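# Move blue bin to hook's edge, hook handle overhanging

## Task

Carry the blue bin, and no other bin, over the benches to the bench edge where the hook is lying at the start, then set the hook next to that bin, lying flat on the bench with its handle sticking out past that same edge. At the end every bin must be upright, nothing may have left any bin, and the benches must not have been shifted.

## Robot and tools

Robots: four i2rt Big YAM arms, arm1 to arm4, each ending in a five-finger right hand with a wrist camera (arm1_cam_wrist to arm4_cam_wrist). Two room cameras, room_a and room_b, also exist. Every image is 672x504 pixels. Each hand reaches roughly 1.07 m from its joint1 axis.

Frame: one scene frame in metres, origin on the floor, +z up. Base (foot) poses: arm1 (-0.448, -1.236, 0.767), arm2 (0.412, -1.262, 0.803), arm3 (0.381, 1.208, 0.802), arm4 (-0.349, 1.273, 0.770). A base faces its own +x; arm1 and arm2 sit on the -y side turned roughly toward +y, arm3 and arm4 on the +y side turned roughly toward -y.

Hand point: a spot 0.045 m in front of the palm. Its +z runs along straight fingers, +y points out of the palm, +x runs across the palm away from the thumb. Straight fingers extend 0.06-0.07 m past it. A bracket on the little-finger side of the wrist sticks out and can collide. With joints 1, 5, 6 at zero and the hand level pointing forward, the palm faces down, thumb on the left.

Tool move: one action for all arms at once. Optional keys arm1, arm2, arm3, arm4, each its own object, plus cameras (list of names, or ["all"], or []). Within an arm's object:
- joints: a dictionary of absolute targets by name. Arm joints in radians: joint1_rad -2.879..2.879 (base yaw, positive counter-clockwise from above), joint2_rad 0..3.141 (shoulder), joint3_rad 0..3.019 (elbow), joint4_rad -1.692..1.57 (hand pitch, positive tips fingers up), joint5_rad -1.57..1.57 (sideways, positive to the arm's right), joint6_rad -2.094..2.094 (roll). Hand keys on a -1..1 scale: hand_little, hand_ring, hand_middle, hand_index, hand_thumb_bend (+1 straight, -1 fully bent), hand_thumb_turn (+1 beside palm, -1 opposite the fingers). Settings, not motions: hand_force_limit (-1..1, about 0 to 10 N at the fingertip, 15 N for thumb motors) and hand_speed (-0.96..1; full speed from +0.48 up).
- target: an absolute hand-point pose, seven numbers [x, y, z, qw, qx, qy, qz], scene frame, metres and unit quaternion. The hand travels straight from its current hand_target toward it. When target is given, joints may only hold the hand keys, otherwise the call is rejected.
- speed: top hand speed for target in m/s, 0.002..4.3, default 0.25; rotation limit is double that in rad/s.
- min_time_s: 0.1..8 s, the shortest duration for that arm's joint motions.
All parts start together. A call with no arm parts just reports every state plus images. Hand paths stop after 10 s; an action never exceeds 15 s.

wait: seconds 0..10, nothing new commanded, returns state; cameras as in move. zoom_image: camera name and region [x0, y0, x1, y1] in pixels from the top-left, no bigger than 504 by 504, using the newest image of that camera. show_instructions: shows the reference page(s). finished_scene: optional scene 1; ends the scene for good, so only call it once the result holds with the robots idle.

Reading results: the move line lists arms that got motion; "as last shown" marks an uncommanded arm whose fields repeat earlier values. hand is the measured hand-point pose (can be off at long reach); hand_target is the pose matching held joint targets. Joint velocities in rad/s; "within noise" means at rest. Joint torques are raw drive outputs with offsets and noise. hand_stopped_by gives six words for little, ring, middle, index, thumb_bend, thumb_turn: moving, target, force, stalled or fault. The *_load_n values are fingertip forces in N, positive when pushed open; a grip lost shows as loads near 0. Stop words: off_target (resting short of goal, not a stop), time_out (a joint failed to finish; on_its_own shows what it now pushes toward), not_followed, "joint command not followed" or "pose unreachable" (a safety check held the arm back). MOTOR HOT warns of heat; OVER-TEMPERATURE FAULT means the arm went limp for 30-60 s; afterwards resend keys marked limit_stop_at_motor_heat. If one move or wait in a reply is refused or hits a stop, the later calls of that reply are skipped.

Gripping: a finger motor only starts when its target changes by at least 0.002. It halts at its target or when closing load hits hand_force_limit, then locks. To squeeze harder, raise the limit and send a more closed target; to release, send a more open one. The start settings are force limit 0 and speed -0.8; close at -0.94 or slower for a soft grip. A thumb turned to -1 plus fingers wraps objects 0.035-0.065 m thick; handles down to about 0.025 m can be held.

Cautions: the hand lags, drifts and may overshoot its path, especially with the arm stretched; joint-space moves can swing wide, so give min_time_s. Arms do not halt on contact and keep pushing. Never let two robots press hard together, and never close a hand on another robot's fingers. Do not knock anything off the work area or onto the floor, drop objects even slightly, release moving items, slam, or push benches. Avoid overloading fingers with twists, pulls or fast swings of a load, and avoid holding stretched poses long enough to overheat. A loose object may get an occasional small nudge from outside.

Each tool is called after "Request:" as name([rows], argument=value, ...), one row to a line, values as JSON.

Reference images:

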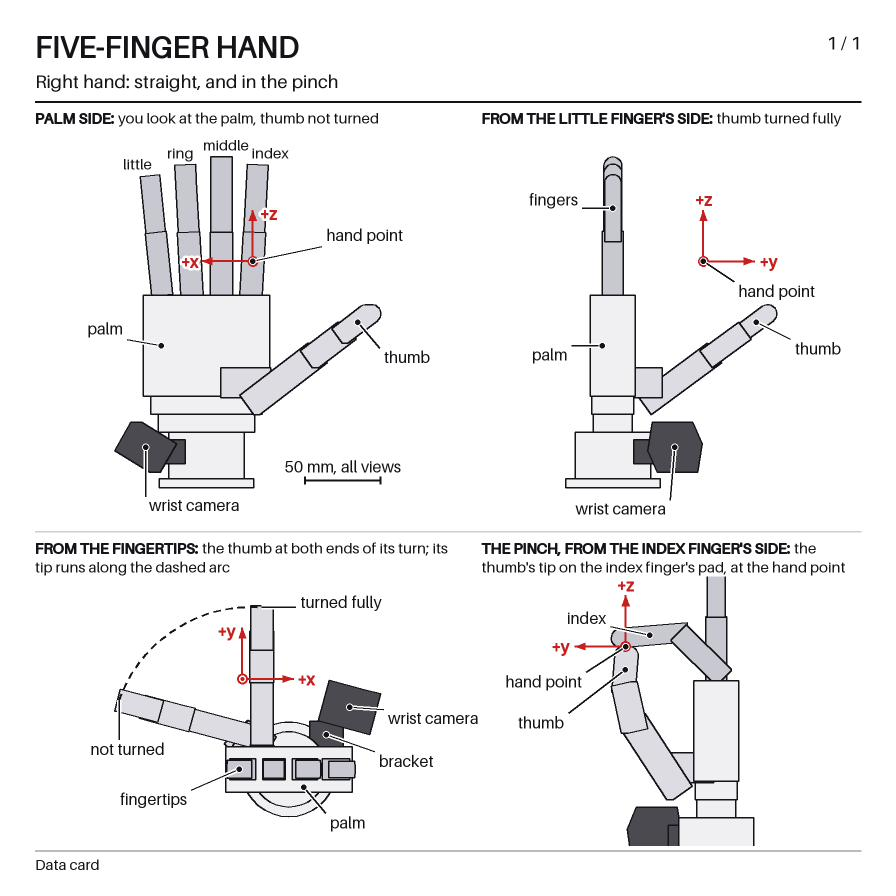

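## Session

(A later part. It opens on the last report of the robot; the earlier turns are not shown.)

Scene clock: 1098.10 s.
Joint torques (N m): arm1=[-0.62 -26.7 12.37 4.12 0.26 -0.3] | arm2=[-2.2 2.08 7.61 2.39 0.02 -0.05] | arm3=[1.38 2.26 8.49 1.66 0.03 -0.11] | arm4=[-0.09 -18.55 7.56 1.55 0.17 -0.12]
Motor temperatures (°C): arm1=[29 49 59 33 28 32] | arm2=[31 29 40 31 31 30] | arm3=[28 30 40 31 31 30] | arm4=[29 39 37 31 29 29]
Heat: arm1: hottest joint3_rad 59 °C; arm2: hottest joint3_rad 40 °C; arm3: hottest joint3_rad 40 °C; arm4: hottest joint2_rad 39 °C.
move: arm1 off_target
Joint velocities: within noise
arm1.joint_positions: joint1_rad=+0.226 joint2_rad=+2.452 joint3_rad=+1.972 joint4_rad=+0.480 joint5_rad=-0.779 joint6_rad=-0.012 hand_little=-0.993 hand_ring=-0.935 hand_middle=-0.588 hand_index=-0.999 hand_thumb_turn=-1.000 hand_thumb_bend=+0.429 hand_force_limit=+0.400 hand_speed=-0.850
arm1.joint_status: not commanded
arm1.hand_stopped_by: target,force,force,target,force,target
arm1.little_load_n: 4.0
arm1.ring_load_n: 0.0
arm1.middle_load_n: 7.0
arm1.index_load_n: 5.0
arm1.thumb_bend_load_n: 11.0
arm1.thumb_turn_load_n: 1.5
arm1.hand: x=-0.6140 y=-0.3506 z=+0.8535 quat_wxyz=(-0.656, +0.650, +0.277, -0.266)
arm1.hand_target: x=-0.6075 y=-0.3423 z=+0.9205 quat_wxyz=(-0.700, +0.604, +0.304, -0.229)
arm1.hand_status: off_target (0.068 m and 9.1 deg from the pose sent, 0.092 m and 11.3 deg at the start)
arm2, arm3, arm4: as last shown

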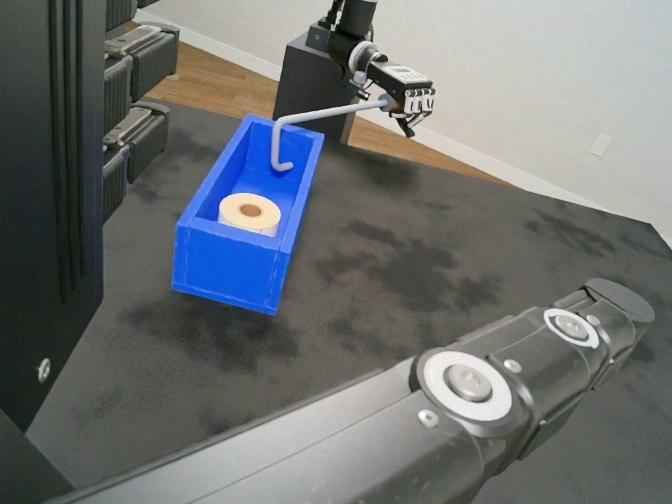

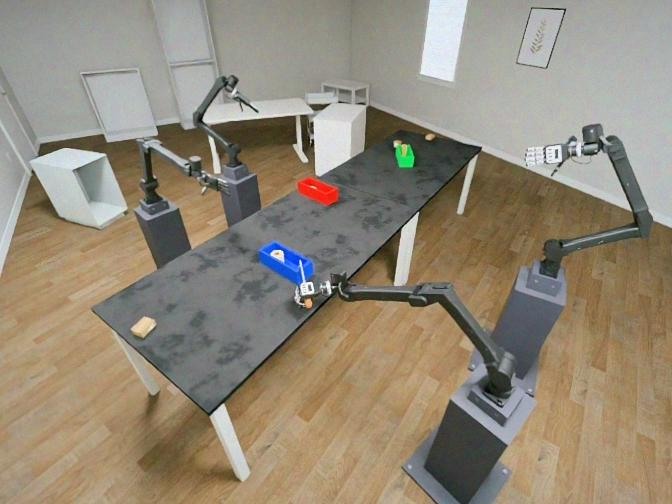

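Request:
move(arm1={"target": [-0.608, -0.44, 0.915, -0.701, 0.603, 0.305, -0.229], "speed": 0.08}, cameras=["arm4_cam_wrist", "room_b", "room_a"])

Request:
zoom_image(camera="arm4_cam_wrist", region=[200, 20, 392, 164])

Request:
zoom_image(camera="room_b", region=[250, 232, 350, 307])

Scene clock: 1102.17 s.
Joint torques (N m): arm1=[-0.15 -23.24 11.02 3.99 0.28 -0.3] | arm2=[-1.9 2.37 7.53 2.29 0.06 -0.05] | arm3=[0.21 3.08 8.36 1.76 0.05 -0.12] | arm4=[-0.03 -18.43 7.61 1.48 0.17 -0.1]
Motor temperatures (°C): arm1=[29 49 59 33 28 32] | arm2=[31 29 40 31 31 30] | arm3=[28 30 40 31 31 30] | arm4=[29 39 37 31 29 29]
Heat: arm1: hottest joint3_rad 59 °C; arm2: hottest joint3_rad 40 °C; arm3: hottest joint3_rad 40 °C; arm4: hottest joint2_rad 39 °C.
move: arm1 off_target
Joint velocities: within noise
arm1.joint_positions: joint1_rad=+0.226 joint2_rad=+2.214 joint3_rad=+1.519 joint4_rad=+0.701 joint5_rad=-0.779 joint6_rad=-0.012 hand_little=-0.993 hand_ring=-0.935 hand_middle=-0.588 hand_index=-0.999 hand_thumb_turn=-1.000 hand_thumb_bend=+0.429 hand_force_limit=+0.400 hand_speed=-0.850
arm1.joint_status: not commanded
arm1.hand_stopped_by: target,force,force,target,force,target
arm1.little_load_n: 4.0
arm1.ring_load_n: 0.0
arm1.middle_load_n: 7.5
arm1.index_load_n: 5.0
arm1.thumb_bend_load_n: 11.5
arm1.thumb_turn_load_n: 1.5
arm1.hand: x=-0.6130 y=-0.4494 z=+0.8596 quat_wxyz=(-0.658, +0.648, +0.278, -0.265)
arm1.hand_target: x=-0.6077 y=-0.4411 z=+0.9152 quat_wxyz=(-0.700, +0.604, +0.304, -0.229)
arm1.hand_status: off_target (0.056 m and 8.8 deg from the pose sent, 0.109 m and 9.1 deg at the start)
arm2, arm3, arm4: as last shown
pictures: arm4_cam_wrist, room_a, room_b

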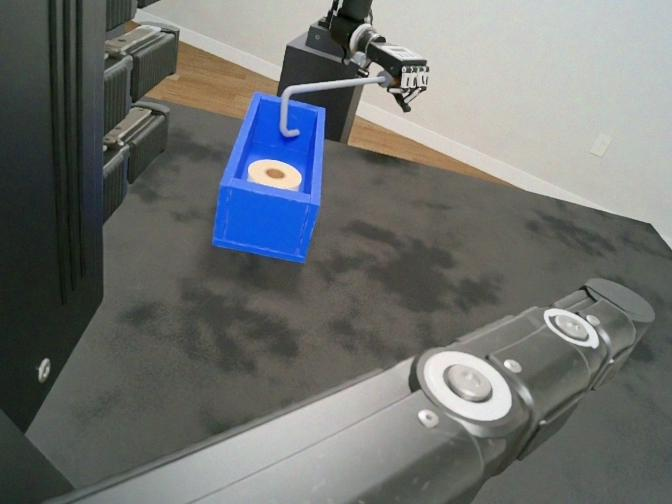

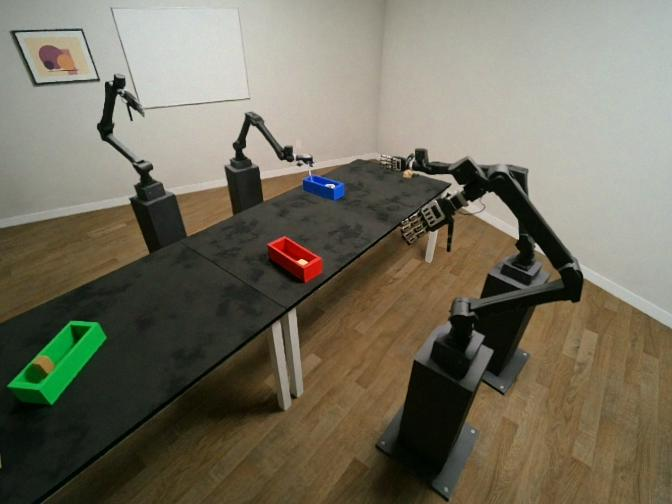

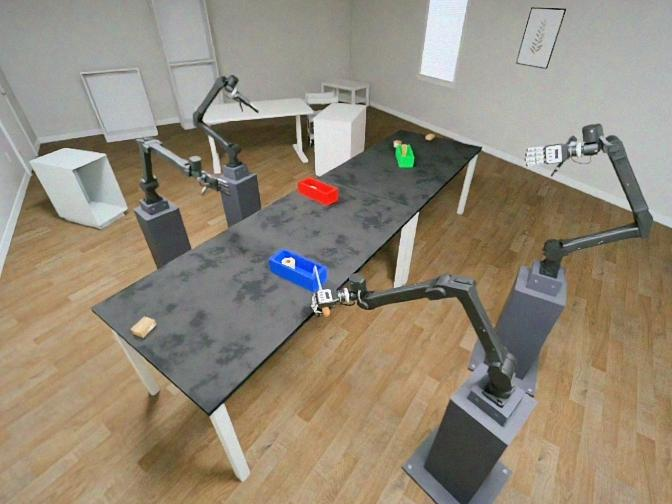

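Scaled by 2.625 from the camera's image (finer frame: 960x720).

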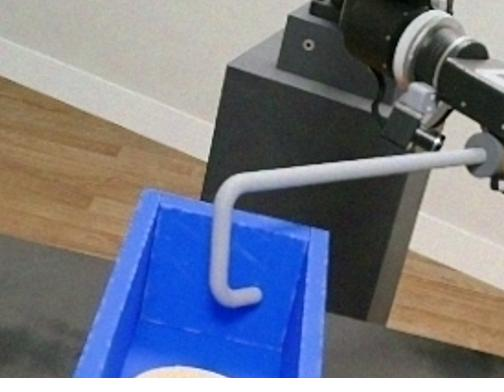

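Scaled by 5.040 from the camera's image (finer frame: 960x720).

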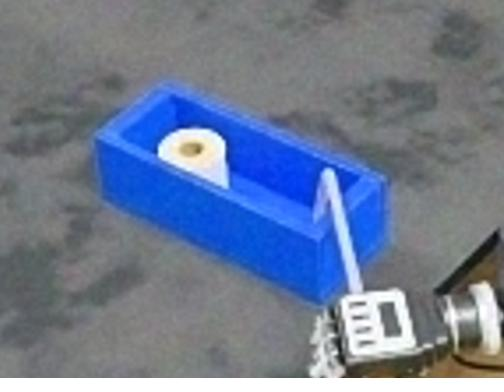

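Request:
move(arm1={"target": [-0.608, -0.49, 0.912, -0.701, 0.603, 0.305, -0.229], "speed": 0.08}, cameras=["arm4_cam_wrist", "room_b", "room_a"])

Request:
zoom_image(camera="arm4_cam_wrist", region=[200, 20, 392, 164])

Request:
zoom_image(camera="room_b", region=[250, 232, 350, 307])

Request:
zoom_image(camera="room_a", region=[270, 130, 390, 220])

Scene clock: 1108.27 s.
Joint torques (N m): arm1=[-0.15 -21.07 10.3 4.11 0.29 -0.29] | arm2=[-2.08 2.2 7.51 2.36 0.04 -0.03] | arm3=[1.2 2.32 8.46 1.66 0.09 -0.1] | arm4=[-0.15 -18.55 7.69 1.48 0.17 -0.14]
Motor temperatures (°C): arm1=[29 49 58 33 28 32] | arm2=[31 29 40 31 31 30] | arm3=[28 30 41 31 31 30] | arm4=[29 39 37 31 29 29]
Heat: arm1: hottest joint3_rad 58 °C; arm2: hottest joint3_rad 40 °C; arm3: hottest joint3_rad 41 °C; arm4: hottest joint2_rad 39 °C.
move: arm1 off_target
Joint velocities: within noise
arm1.joint_positions: joint1_rad=+0.226 joint2_rad=+2.116 joint3_rad=+1.334 joint4_rad=+0.792 joint5_rad=-0.778 joint6_rad=-0.012 hand_little=-0.993 hand_ring=-0.935 hand_middle=-0.588 hand_index=-0.999 hand_thumb_turn=-1.000 hand_thumb_bend=+0.429 hand_force_limit=+0.400 hand_speed=-0.850
arm1.joint_status: not commanded
arm1.hand_stopped_by: target,force,force,target,force,target
arm1.little_load_n: 4.0
arm1.ring_load_n: 0.0
arm1.middle_load_n: 7.5
arm1.index_load_n: 5.0
arm1.thumb_bend_load_n: 11.5
arm1.thumb_turn_load_n: 1.0
arm1.hand: x=-0.6125 y=-0.4986 z=+0.8617 quat_wxyz=(-0.659, +0.647, +0.278, -0.264)
arm1.hand_target: x=-0.6080 y=-0.4904 z=+0.9131 quat_wxyz=(-0.701, +0.603, +0.304, -0.229)
arm1.hand_status: off_target (0.051 m and 8.6 deg from the pose sent, 0.066 m and 8.8 deg at the start)
arm2, arm3, arm4: as last shown
pictures: arm4_cam_wrist, room_a, room_b

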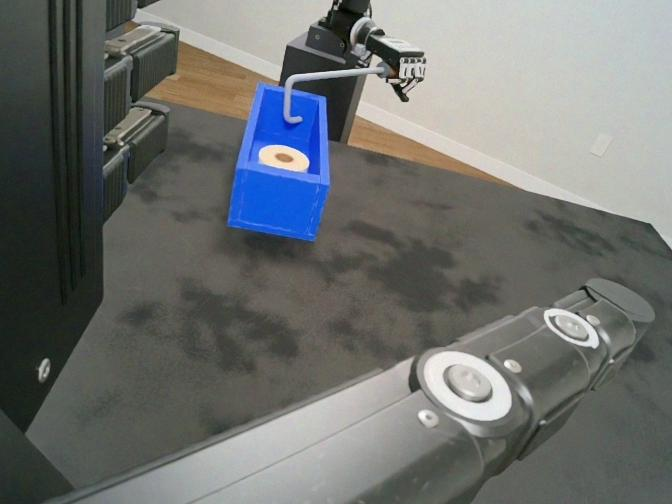

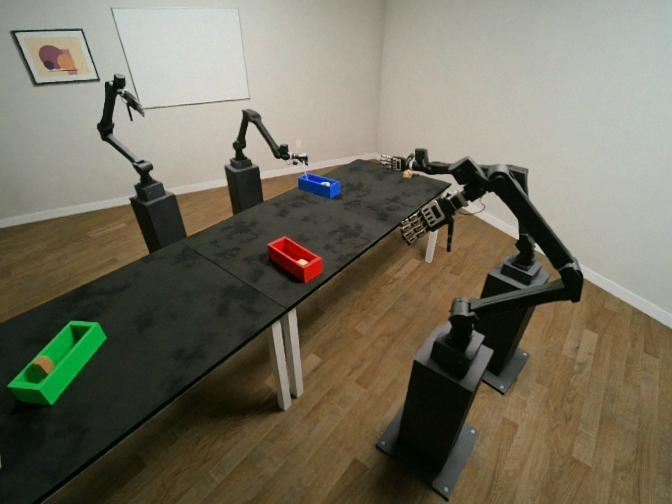

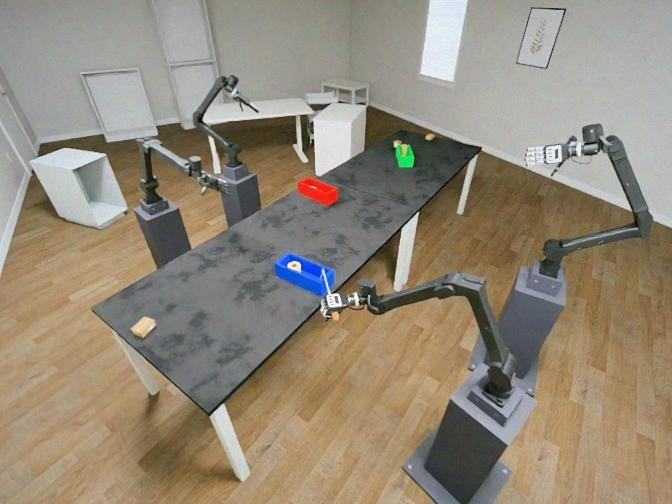

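Scaled by 2.625 from the camera's image (finer frame: 960x720).

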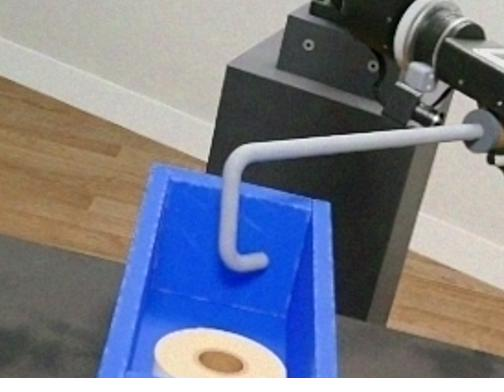

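Scaled by 5.040 from the camera's image (finer frame: 960x720).

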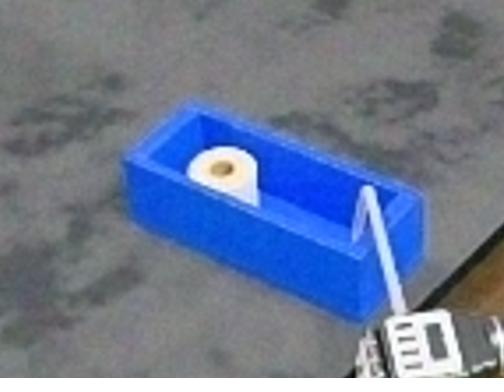

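Scaled by 4.200 from the camera's image (finer frame: 960x720).

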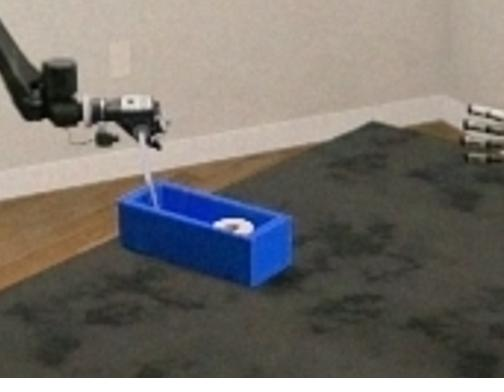

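Request:
move(arm1={"target": [-0.608, -0.468, 0.93, -0.701, 0.603, 0.305, -0.229], "speed": 0.08}, cameras=["arm4_cam_wrist"])

Request:
zoom_image(camera="arm4_cam_wrist", region=[200, 20, 392, 164])

Scene clock: 1117.50 s.
Joint torques (N m): arm1=[-0.15 -20.72 16.16 2.35 0.28 -0.29] | arm2=[-2.14 2.26 7.54 2.39 0.06 -0.02] | arm3=[0.26 3.02 8.54 1.52 0.04 -0.07] | arm4=[0.32 -18.61 7.66 1.51 0.17 -0.11]
Motor temperatures (°C): arm1=[29 49 57 33 28 32] | arm2=[31 29 40 31 31 30] | arm3=[28 30 41 31 31 30] | arm4=[29 40 37 31 29 29]
Heat: arm1: hottest joint3_rad 57 °C; arm2: hottest joint3_rad 40 °C; arm3: hottest joint3_rad 41 °C; arm4: hottest joint2_rad 40 °C.
move: arm1 off_target
Joint velocities: within noise
arm1.joint_positions: joint1_rad=+0.226 joint2_rad=+2.114 joint3_rad=+1.337 joint4_rad=+0.776 joint5_rad=-0.777 joint6_rad=-0.012 hand_little=-0.993 hand_ring=-0.935 hand_middle=-0.588 hand_index=-0.999 hand_thumb_turn=-1.000 hand_thumb_bend=+0.429 hand_force_limit=+0.400 hand_speed=-0.850
arm1.joint_status: not commanded
arm1.hand_stopped_by: target,force,force,target,force,target
arm1.little_load_n: 3.5
arm1.ring_load_n: 0.0
arm1.middle_load_n: 7.5
arm1.index_load_n: 4.5
arm1.thumb_bend_load_n: 11.0
arm1.thumb_turn_load_n: 1.0
arm1.hand: x=-0.6124 y=-0.4983 z=+0.8612 quat_wxyz=(-0.656, +0.650, +0.276, -0.266)
arm1.hand_target: x=-0.6075 y=-0.4734 z=+0.9309 quat_wxyz=(-0.702, +0.603, +0.304, -0.229)
arm1.hand_status: off_target (0.075 m and 9.2 deg from the pose sent, 0.075 m and 8.6 deg at the start)
arm2, arm3, arm4: as last shown
arm3.thumb_turn_load_n: -0.5
arm4.thumb_turn_load_n: 0.5

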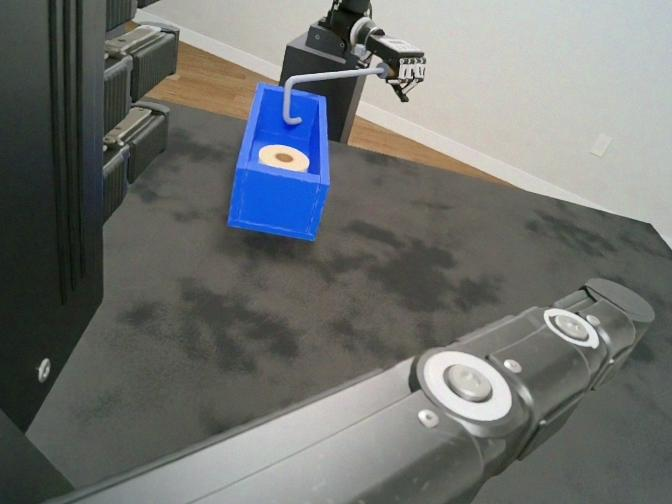

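Scaled by 2.625 from the camera's image (finer frame: 960x720).

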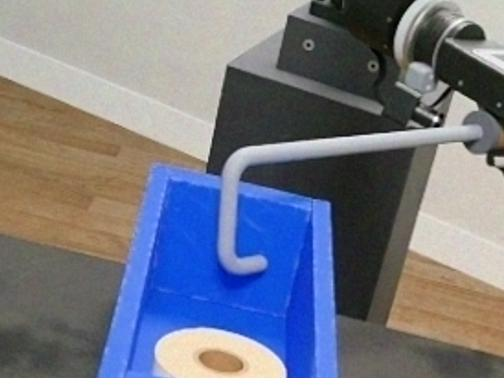

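Request:
move(arm1={"target": [-0.608, -0.448, 0.97, -0.701, 0.603, 0.305, -0.229], "speed": 0.1}, cameras=["arm4_cam_wrist", "room_b"])

Request:
zoom_image(camera="arm4_cam_wrist", region=[200, 20, 392, 164])

Scene clock: 1120.13 s.
Joint torques (N m): arm1=[-0.21 -20.84 17.81 2.48 0.17 -0.3] | arm2=[-2.32 2.37 7.53 2.32 0.05 -0.03] | arm3=[0.38 2.67 8.43 1.69 0.07 -0.05] | arm4=[0.09 -18.84 7.72 1.47 0.19 -0.11]
Motor temperatures (°C): arm1=[29 49 57 33 28 32] | arm2=[31 29 40 31 31 30] | arm3=[28 30 41 31 31 30] | arm4=[29 40 37 31 29 29]
Heat: arm1: hottest joint3_rad 57 °C; arm2: hottest joint3_rad 40 °C; arm3: hottest joint3_rad 41 °C; arm4: hottest joint2_rad 40 °C.
move: arm1 off_target
Joint velocities: within noise
arm1.joint_positions: joint1_rad=+0.226 joint2_rad=+2.093 joint3_rad=+1.424 joint4_rad=+0.660 joint5_rad=-0.775 joint6_rad=-0.012 hand_little=-0.993 hand_ring=-0.935 hand_middle=-0.588 hand_index=-0.999 hand_thumb_turn=-1.000 hand_thumb_bend=+0.429 hand_force_limit=+0.400 hand_speed=-0.850
arm1.joint_status: not commanded
arm1.hand_stopped_by: target,force,force,target,force,target
arm1.little_load_n: 3.0
arm1.ring_load_n: 0.0
arm1.middle_load_n: 7.5
arm1.index_load_n: 5.0
arm1.thumb_bend_load_n: 11.5
arm1.thumb_turn_load_n: 1.5
arm1.hand: x=-0.6124 y=-0.4774 z=+0.8966 quat_wxyz=(-0.654, +0.653, +0.274, -0.266)
arm1.hand_target: x=-0.6075 y=-0.4540 z=+0.9698 quat_wxyz=(-0.701, +0.603, +0.303, -0.229)
arm1.hand_status: off_target (0.079 m and 9.6 deg from the pose sent, 0.120 m and 9.2 deg at the start; pose on its path clipped on 8 of 41 steps)
arm2, arm3, arm4: as last shown
arm3.thumb_turn_load_n: 0.0
arm4.thumb_turn_load_n: 0.0

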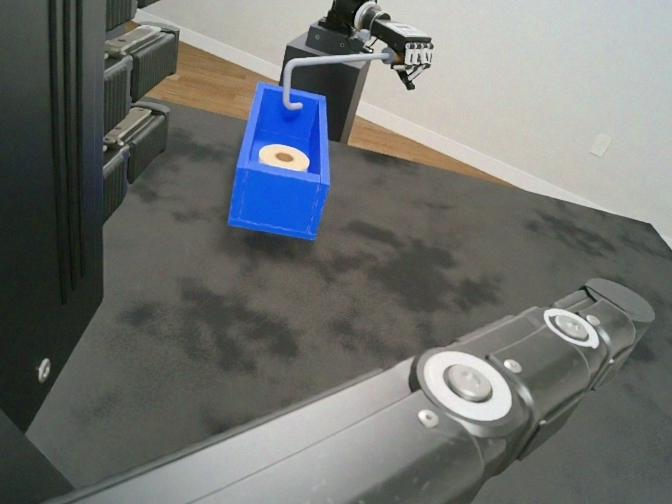

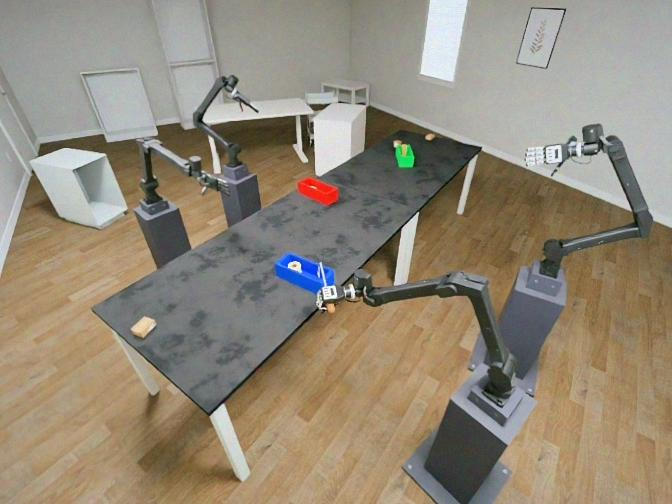

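Scaled by 2.625 from the camera's image (finer frame: 960x720).

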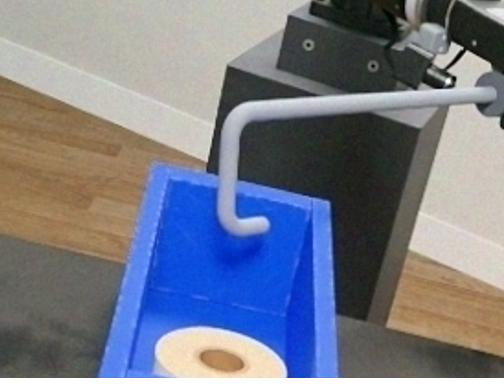

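Request:
move(arm1={"target": [-0.608, -0.446, 1.12, -0.701, 0.603, 0.305, -0.229], "speed": 0.15}, cameras=["arm4_cam_wrist", "room_b", "arm1_cam_wrist"])

Request:
zoom_image(camera="arm4_cam_wrist", region=[200, 0, 452, 190])

Request:
zoom_image(camera="room_b", region=[250, 220, 370, 310])

Scene clock: 1124.90 s.
Joint torques (N m): arm1=[-0.44 -20.95 20.34 2.32 0.06 -0.3] | arm2=[-2.08 2.14 7.65 2.29 0.06 -0.02] | arm3=[0.67 2.08 8.31 1.65 0.05 -0.07] | arm4=[-0.32 -18.37 7.84 1.48 0.17 -0.12]
Motor temperatures (°C): arm1=[29 48 58 33 28 32] | arm2=[31 29 40 31 31 30] | arm3=[28 30 41 31 31 30] | arm4=[29 40 37 31 29 29]
Heat: arm1: hottest joint3_rad 58 °C; arm2: hottest joint3_rad 40 °C; arm3: hottest joint3_rad 41 °C; arm4: hottest joint2_rad 40 °C.
move: arm1 off_target
Joint velocities: within noise
arm1.joint_positions: joint1_rad=+0.226 joint2_rad=+1.958 joint3_rad=+1.613 joint4_rad=+0.324 joint5_rad=-0.773 joint6_rad=-0.012 hand_little=-0.993 hand_ring=-0.935 hand_middle=-0.588 hand_index=-0.999 hand_thumb_turn=-1.000 hand_thumb_bend=+0.429 hand_force_limit=+0.400 hand_speed=-0.850
arm1.joint_status: not commanded
arm1.hand_stopped_by: target,force,force,target,force,target
arm1.little_load_n: 3.5
arm1.ring_load_n: 0.0
arm1.middle_load_n: 7.5
arm1.index_load_n: 5.0
arm1.thumb_bend_load_n: 11.0
arm1.thumb_turn_load_n: 1.5
arm1.hand: x=-0.6127 y=-0.4608 z=+1.0327 quat_wxyz=(-0.650, +0.657, +0.272, -0.267)
arm1.hand_target: x=-0.6074 y=-0.4519 z=+1.1186 quat_wxyz=(-0.702, +0.603, +0.303, -0.228)
arm1.hand_status: off_target (0.089 m and 10.2 deg from the pose sent, 0.226 m and 9.6 deg at the start; pose on its path clipped on 65 of 90 steps)
arm2, arm3, arm4: as last shown
arm3.little_load_n: -0.5
arm4.index_load_n: 0.5
arm4.thumb_turn_load_n: 0.5
pictures: arm1_cam_wrist, arm4_cam_wrist, room_b

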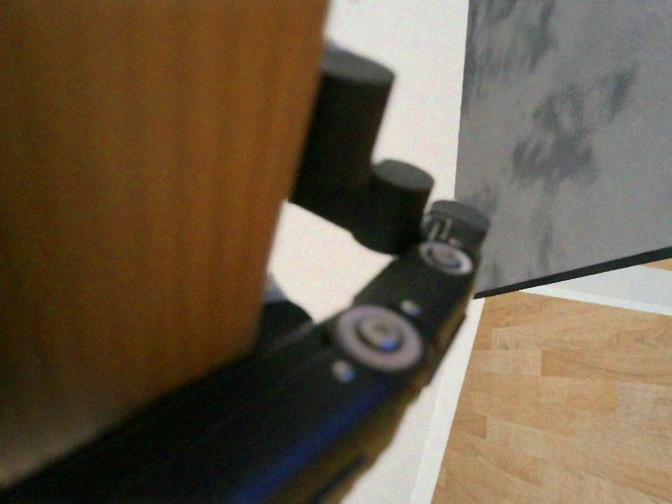

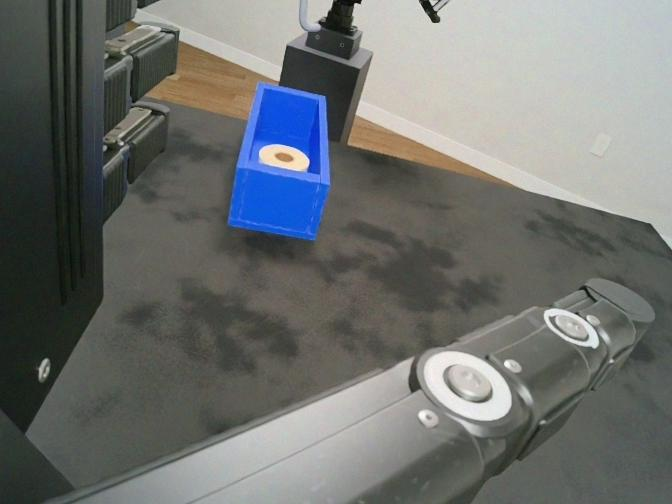

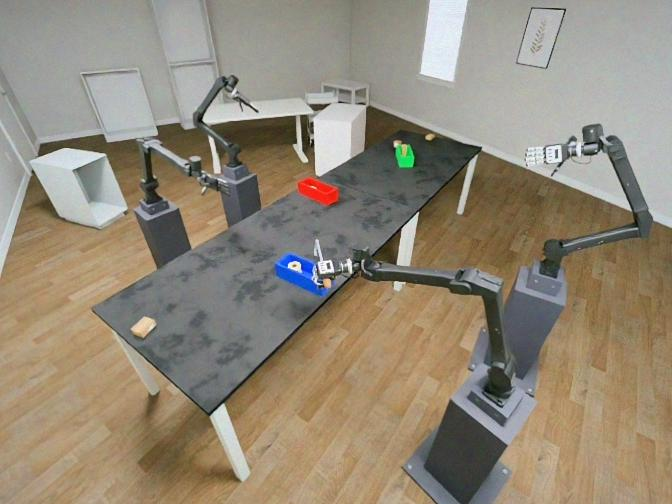

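Scaled by 2.000 from the camera's image (finer frame: 960x720).

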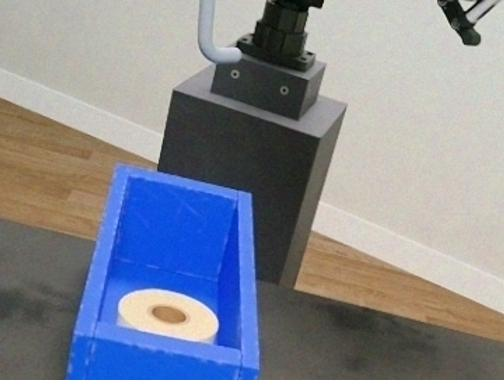

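Scaled by 4.200 from the camera's image (finer frame: 960x720).

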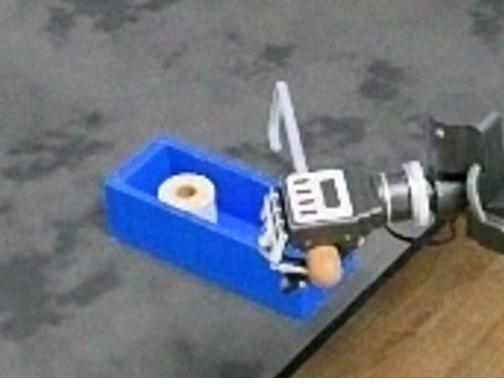

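Request:
move(arm1={"target": [-0.62, -0.5, 1.1, -0.06, 0.69, 0.72, 0.06], "speed": 0.2}, cameras=["arm4_cam_wrist", "room_b", "arm1_cam_wrist", "room_a"])

Request:
zoom_image(camera="room_b", region=[230, 200, 390, 320])

Scene clock: 1142.47 s.
Joint torques (N m): arm1=[0.5 -20.25 17.91 1.7 0.66 -0.11] | arm2=[-2.2 2.49 7.57 2.25 0.06 -0.03] | arm3=[0.09 2.43 8.43 1.72 0.05 -0.03] | arm4=[0.03 -18.96 7.76 1.47 0.16 -0.11]
Motor temperatures (°C): arm1=[29 48 63 33 28 32] | arm2=[31 29 40 31 31 30] | arm3=[28 30 41 31 31 30] | arm4=[29 40 37 31 29 29]
Heat: arm1: hottest joint3_rad 63 °C; arm2: hottest joint3_rad 40 °C; arm3: hottest joint3_rad 41 °C; arm4: hottest joint2_rad 40 °C.
move: arm1 off_target
Joint velocities: within noise
arm1.joint_positions: joint1_rad=+0.529 joint2_rad=+2.323 joint3_rad=+2.843 joint4_rad=-1.608 joint5_rad=+0.056 joint6_rad=-1.366 hand_little=-0.993 hand_ring=-0.935 hand_middle=-0.588 hand_index=-0.999 hand_thumb_turn=-1.000 hand_thumb_bend=+0.429 hand_force_limit=+0.400 hand_speed=-0.850
arm1.joint_status: not commanded
arm1.hand_stopped_by: target,force,force,target,force,target
arm1.little_load_n: 8.0
arm1.ring_load_n: 0.5
arm1.middle_load_n: 7.5
arm1.index_load_n: 1.5
arm1.thumb_bend_load_n: 11.5
arm1.thumb_turn_load_n: 0.0
arm1.hand: x=-0.6180 y=-0.5072 z=+1.0666 quat_wxyz=(-0.194, +0.652, +0.718, +0.147)
arm1.hand_target: x=-0.6201 y=-0.5019 z=+1.1000 quat_wxyz=(-0.221, +0.634, +0.720, +0.173)
arm1.hand_status: off_target (0.034 m and 18.8 deg from the pose sent, 0.078 m and 95.6 deg at the start; pose on its path clipped on 5 of 159 steps; a joint's target at an end of its range on 73 of 159 steps)
arm2, arm3, arm4: as last shown
arm4.index_load_n: 0.0
arm4.thumb_turn_load_n: 0.0
pictures: arm1_cam_wrist, arm4_cam_wrist, room_a, room_b

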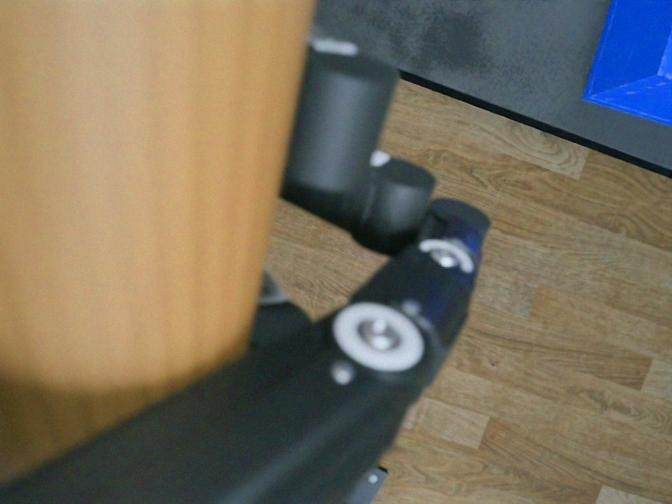

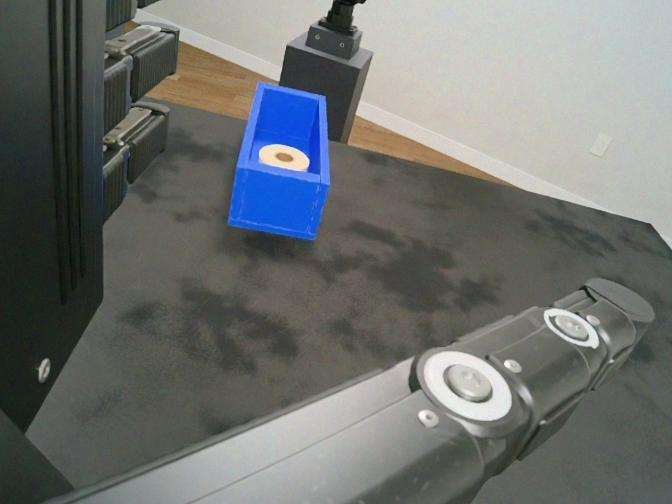

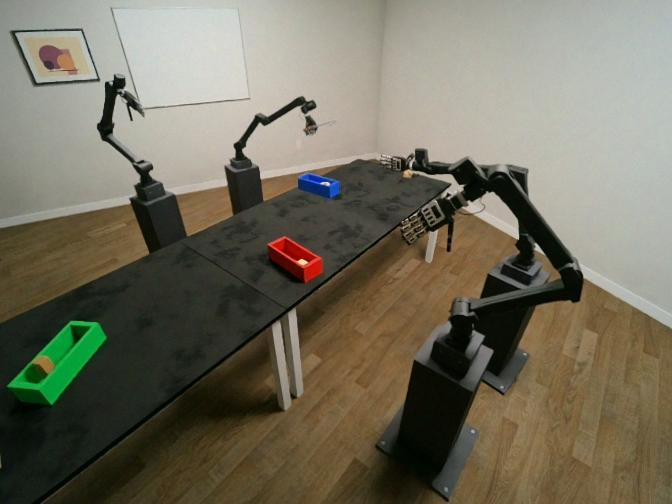

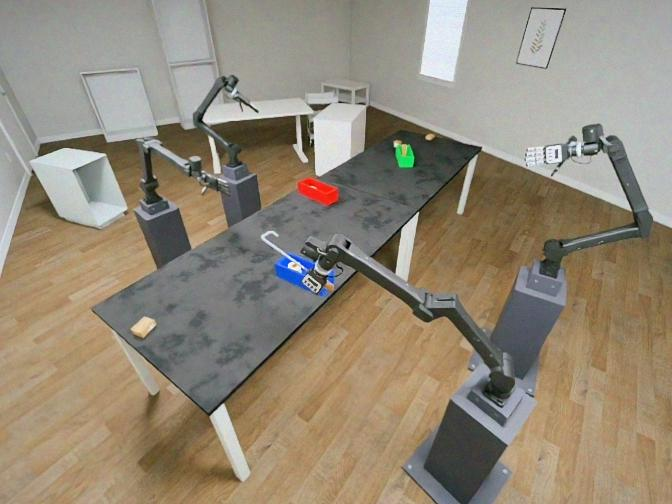

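Scaled by 3.150 from the camera's image (finer frame: 960x720).

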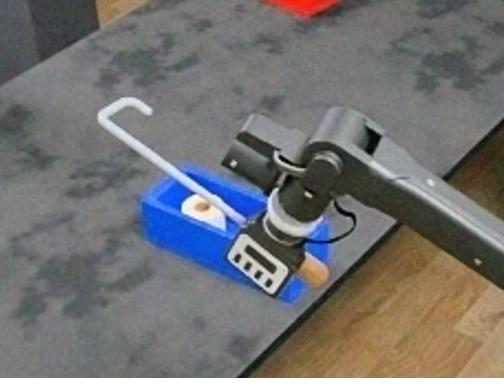

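Request:
zoom_image(camera="arm1_cam_wrist", region=[420, 0, 672, 200])

Scaled by 2.000 from the camera's image (finer frame: 960x720).

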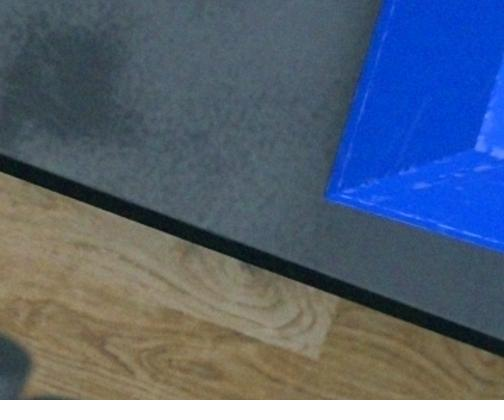

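Request:
zoom_image(camera="room_b", region=[250, 220, 346, 292])

Request:
zoom_image(camera="room_a", region=[270, 70, 390, 160])

Scaled by 5.250 from the camera's image (finer frame: 960x720).

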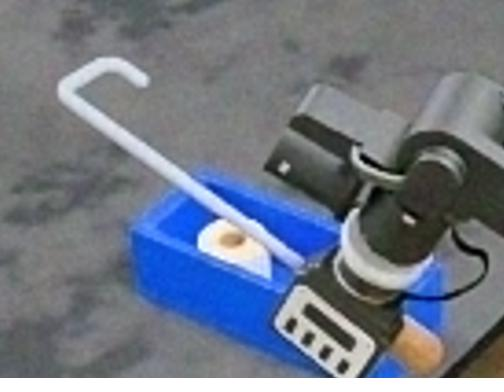

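Scaled by 4.200 from the camera's image (finer frame: 960x720).

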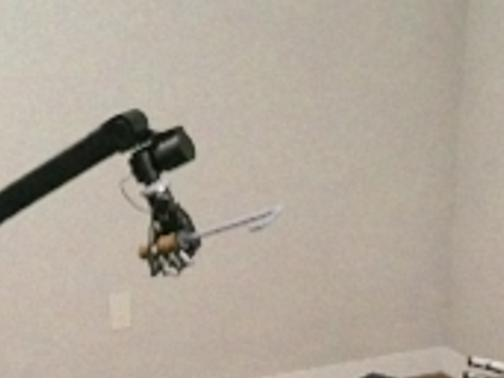

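Request:
move(arm1={"target": [-0.52, -0.5, 0.91, -0.05, 0.687, 0.723, 0.05], "speed": 0.15}, cameras=["arm4_cam_wrist", "room_b", "arm1_cam_wrist", "room_a"])

Request:
zoom_image(camera="room_b", region=[250, 220, 362, 304])

Request:
zoom_image(camera="arm4_cam_wrist", region=[220, 0, 472, 190])

Scene clock: 1183.27 s.
Joint torques (N m): arm1=[0.21 -22.77 12.53 0.83 0.15 -0.06] | arm2=[-2.2 2.37 7.54 2.39 0.07 -0.05] | arm3=[0.03 2.73 8.36 1.44 0.09 -0.12] | arm4=[0.56 -18.73 7.68 1.46 0.17 -0.14]
Motor temperatures (°C): arm1=[29 47 62 33 28 31] | arm2=[31 29 40 31 31 30] | arm3=[28 30 41 31 31 30] | arm4=[29 40 37 31 29 29]
Heat: arm1: hottest joint3_rad 62 °C; arm2: hottest joint3_rad 40 °C; arm3: hottest joint3_rad 41 °C; arm4: hottest joint2_rad 40 °C.
move: arm1 off_target
Joint velocities: within noise
arm1.joint_positions: joint1_rad=+0.385 joint2_rad=+2.490 joint3_rad=+2.725 joint4_rad=-1.670 joint5_rad=+0.016 joint6_rad=-1.425 hand_little=-0.993 hand_ring=-0.935 hand_middle=-0.588 hand_index=-0.999 hand_thumb_turn=-1.000 hand_thumb_bend=+0.429 hand_force_limit=+0.400 hand_speed=-0.850
arm1.joint_status: not commanded
arm1.hand_stopped_by: target,force,force,target,force,target
arm1.little_load_n: 8.0
arm1.ring_load_n: 0.0
arm1.middle_load_n: 7.5
arm1.index_load_n: 2.0
arm1.thumb_bend_load_n: 11.5
arm1.thumb_turn_load_n: 0.0
arm1.hand: x=-0.5137 y=-0.5042 z=+0.8957 quat_wxyz=(-0.051, +0.698, +0.713, +0.049)
arm1.hand_target: x=-0.5116 y=-0.5016 z=+0.9097 quat_wxyz=(-0.059, +0.689, +0.720, +0.057)
arm1.hand_status: off_target (0.016 m and 1.7 deg from the pose sent, 0.185 m and 20.3 deg at the start; a joint's target at an end of its range on 26 of 64 steps)
arm2.joint_positions: joint1_rad=+0.142 joint2_rad=+0.612 joint3_rad=+1.479 joint4_rad=-1.291 joint5_rad=+0.235 joint6_rad=-1.394 hand_little=+1.000 hand_ring=+1.000 hand_middle=+1.000 hand_index=+1.000 hand_thumb_turn=+1.000 hand_thumb_bend=+1.000 hand_force_limit=+0.000 hand_speed=-0.800
arm2.joint_status: not commanded
arm2.hand_stopped_by: target,target,target,target,target,target
arm2.little_load_n: 0.0
arm2.ring_load_n: 0.0
arm2.middle_load_n: 0.0
arm2.index_load_n: 0.0
arm2.thumb_bend_load_n: 0.0
arm2.thumb_turn_load_n: 0.0
arm2.hand: x=+0.4659 y=-1.0357 z=+1.3564 quat_wxyz=(-0.400, +0.622, +0.560, +0.374)
arm2.hand_target: x=+0.4665 y=-1.0378 z=+1.3639 quat_wxyz=(-0.407, +0.619, +0.555, +0.378)
arm2.hand_status: not commanded
arm3.joint_positions: joint1_rad=+0.299 joint2_rad=+0.625 joint3_rad=+1.390 joint4_rad=-1.486 joint5_rad=-0.214 joint6_rad=-0.801 hand_little=+1.000 hand_ring=+1.000 hand_middle=+1.000 hand_index=+1.000 hand_thumb_turn=+1.000 hand_thumb_bend=+1.000 hand_force_limit=+0.000 hand_speed=-0.800
arm3.joint_status: not commanded
arm3.hand_stopped_by: target,target,target,target,target,target
arm3.little_load_n: 0.0
arm3.ring_load_n: 0.0
arm3.middle_load_n: 0.0
arm3.index_load_n: 0.0
arm3.thumb_bend_load_n: 0.0
arm3.thumb_turn_load_n: 0.0
arm3.hand: x=+0.4528 y=+1.0384 z=+1.2504 quat_wxyz=(+0.005, +0.513, -0.745, +0.427)
arm3.hand_target: x=+0.4526 y=+1.0388 z=+1.2569 quat_wxyz=(+0.008, +0.511, -0.741, +0.435)
arm3.hand_status: not commanded
arm4.joint_positions: joint1_rad=+0.124 joint2_rad=+1.914 joint3_rad=+1.764 joint4_rad=+0.083 joint5_rad=+0.003 joint6_rad=-1.538 hand_little=+1.000 hand_ring=+1.000 hand_middle=+1.000 hand_index=+1.000 hand_thumb_turn=-1.000 hand_thumb_bend=+1.000 hand_force_limit=+0.000 hand_speed=+0.000
arm4.joint_status: not commanded
arm4.hand_stopped_by: target,target,target,target,target,target
arm4.little_load_n: 0.0
arm4.ring_load_n: 0.0
arm4.middle_load_n: 0.0
arm4.index_load_n: 0.0
arm4.thumb_bend_load_n: 0.0
arm4.thumb_turn_load_n: 0.0
arm4.hand: x=-0.4055 y=+0.4156 z=+1.1240 quat_wxyz=(+0.479, +0.511, -0.523, +0.485)
arm4.hand_target: x=-0.4008 y=+0.4165 z=+1.1214 quat_wxyz=(+0.478, +0.521, -0.521, +0.478)
arm4.hand_status: not commanded
pictures: arm1_cam_wrist, arm4_cam_wrist, room_a, room_b

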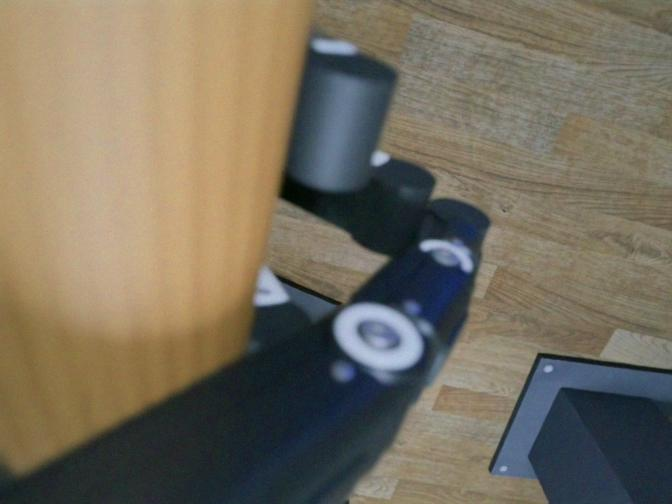

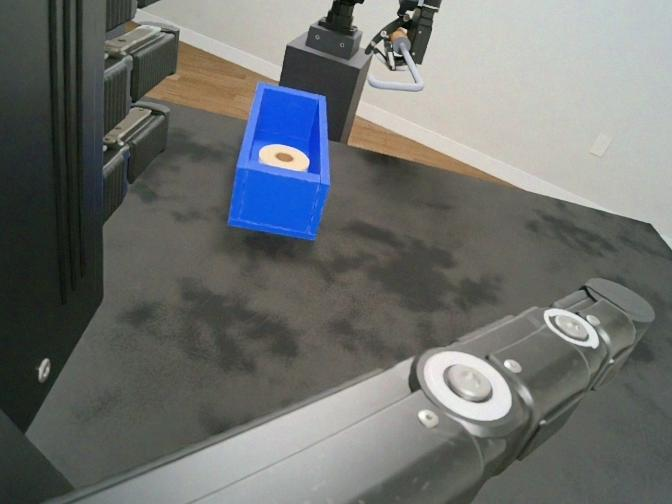

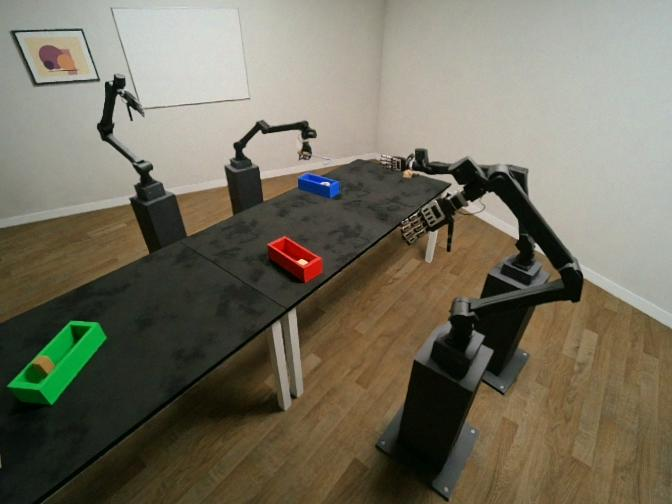

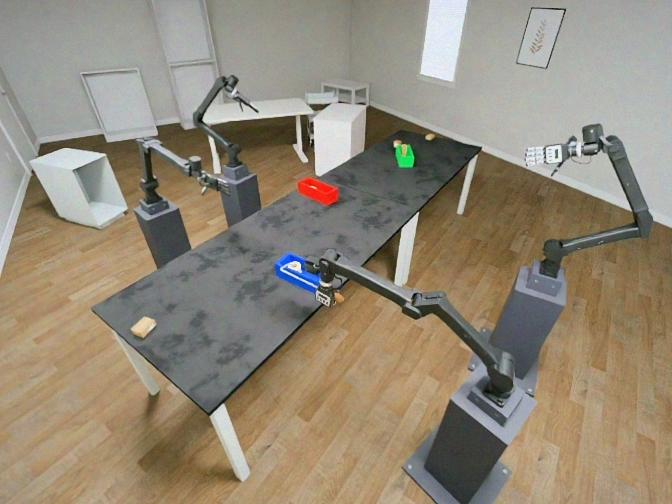

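Scaled by 4.500 from the camera's image (finer frame: 960x720).

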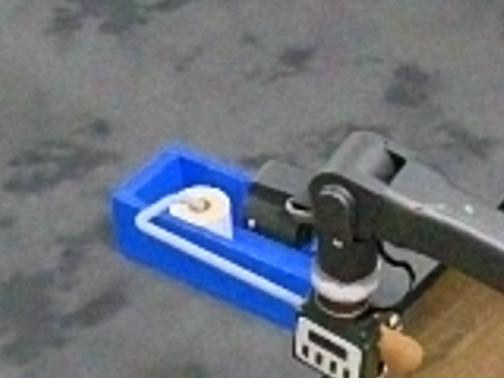

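Scaled by 2.000 from the camera's image (finer frame: 960x720).

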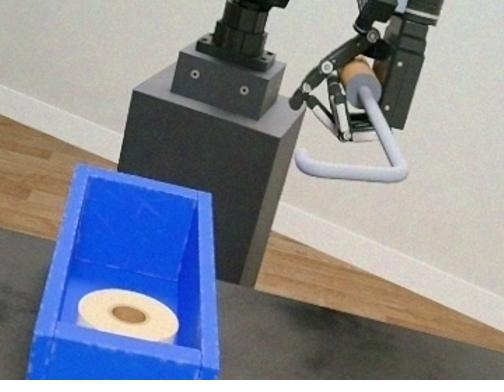

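Request:
zoom_image(camera="room_b", region=[274, 250, 322, 286])

Request:
zoom_image(camera="arm4_cam_wrist", region=[350, 20, 446, 92])

Request:
zoom_image(camera="room_a", region=[280, 130, 360, 190])

Scaled by 10.500 from the camera's image (finer frame: 960x720).

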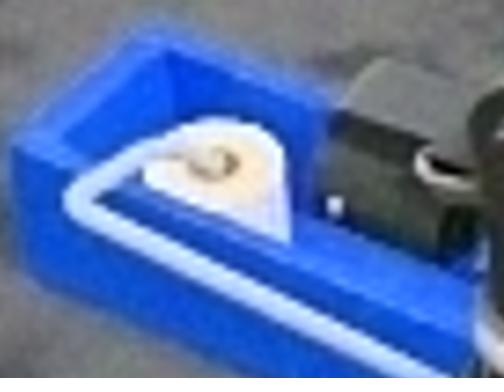

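Scaled by 5.250 from the camera's image (finer frame: 960x720).

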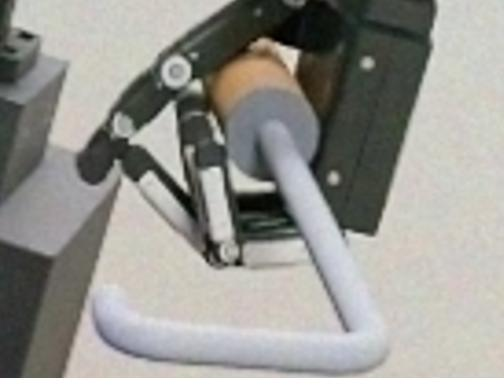

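Scaled by 6.300 from the camera's image (finer frame: 960x720).

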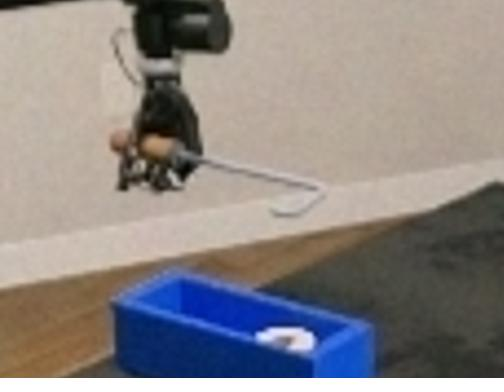

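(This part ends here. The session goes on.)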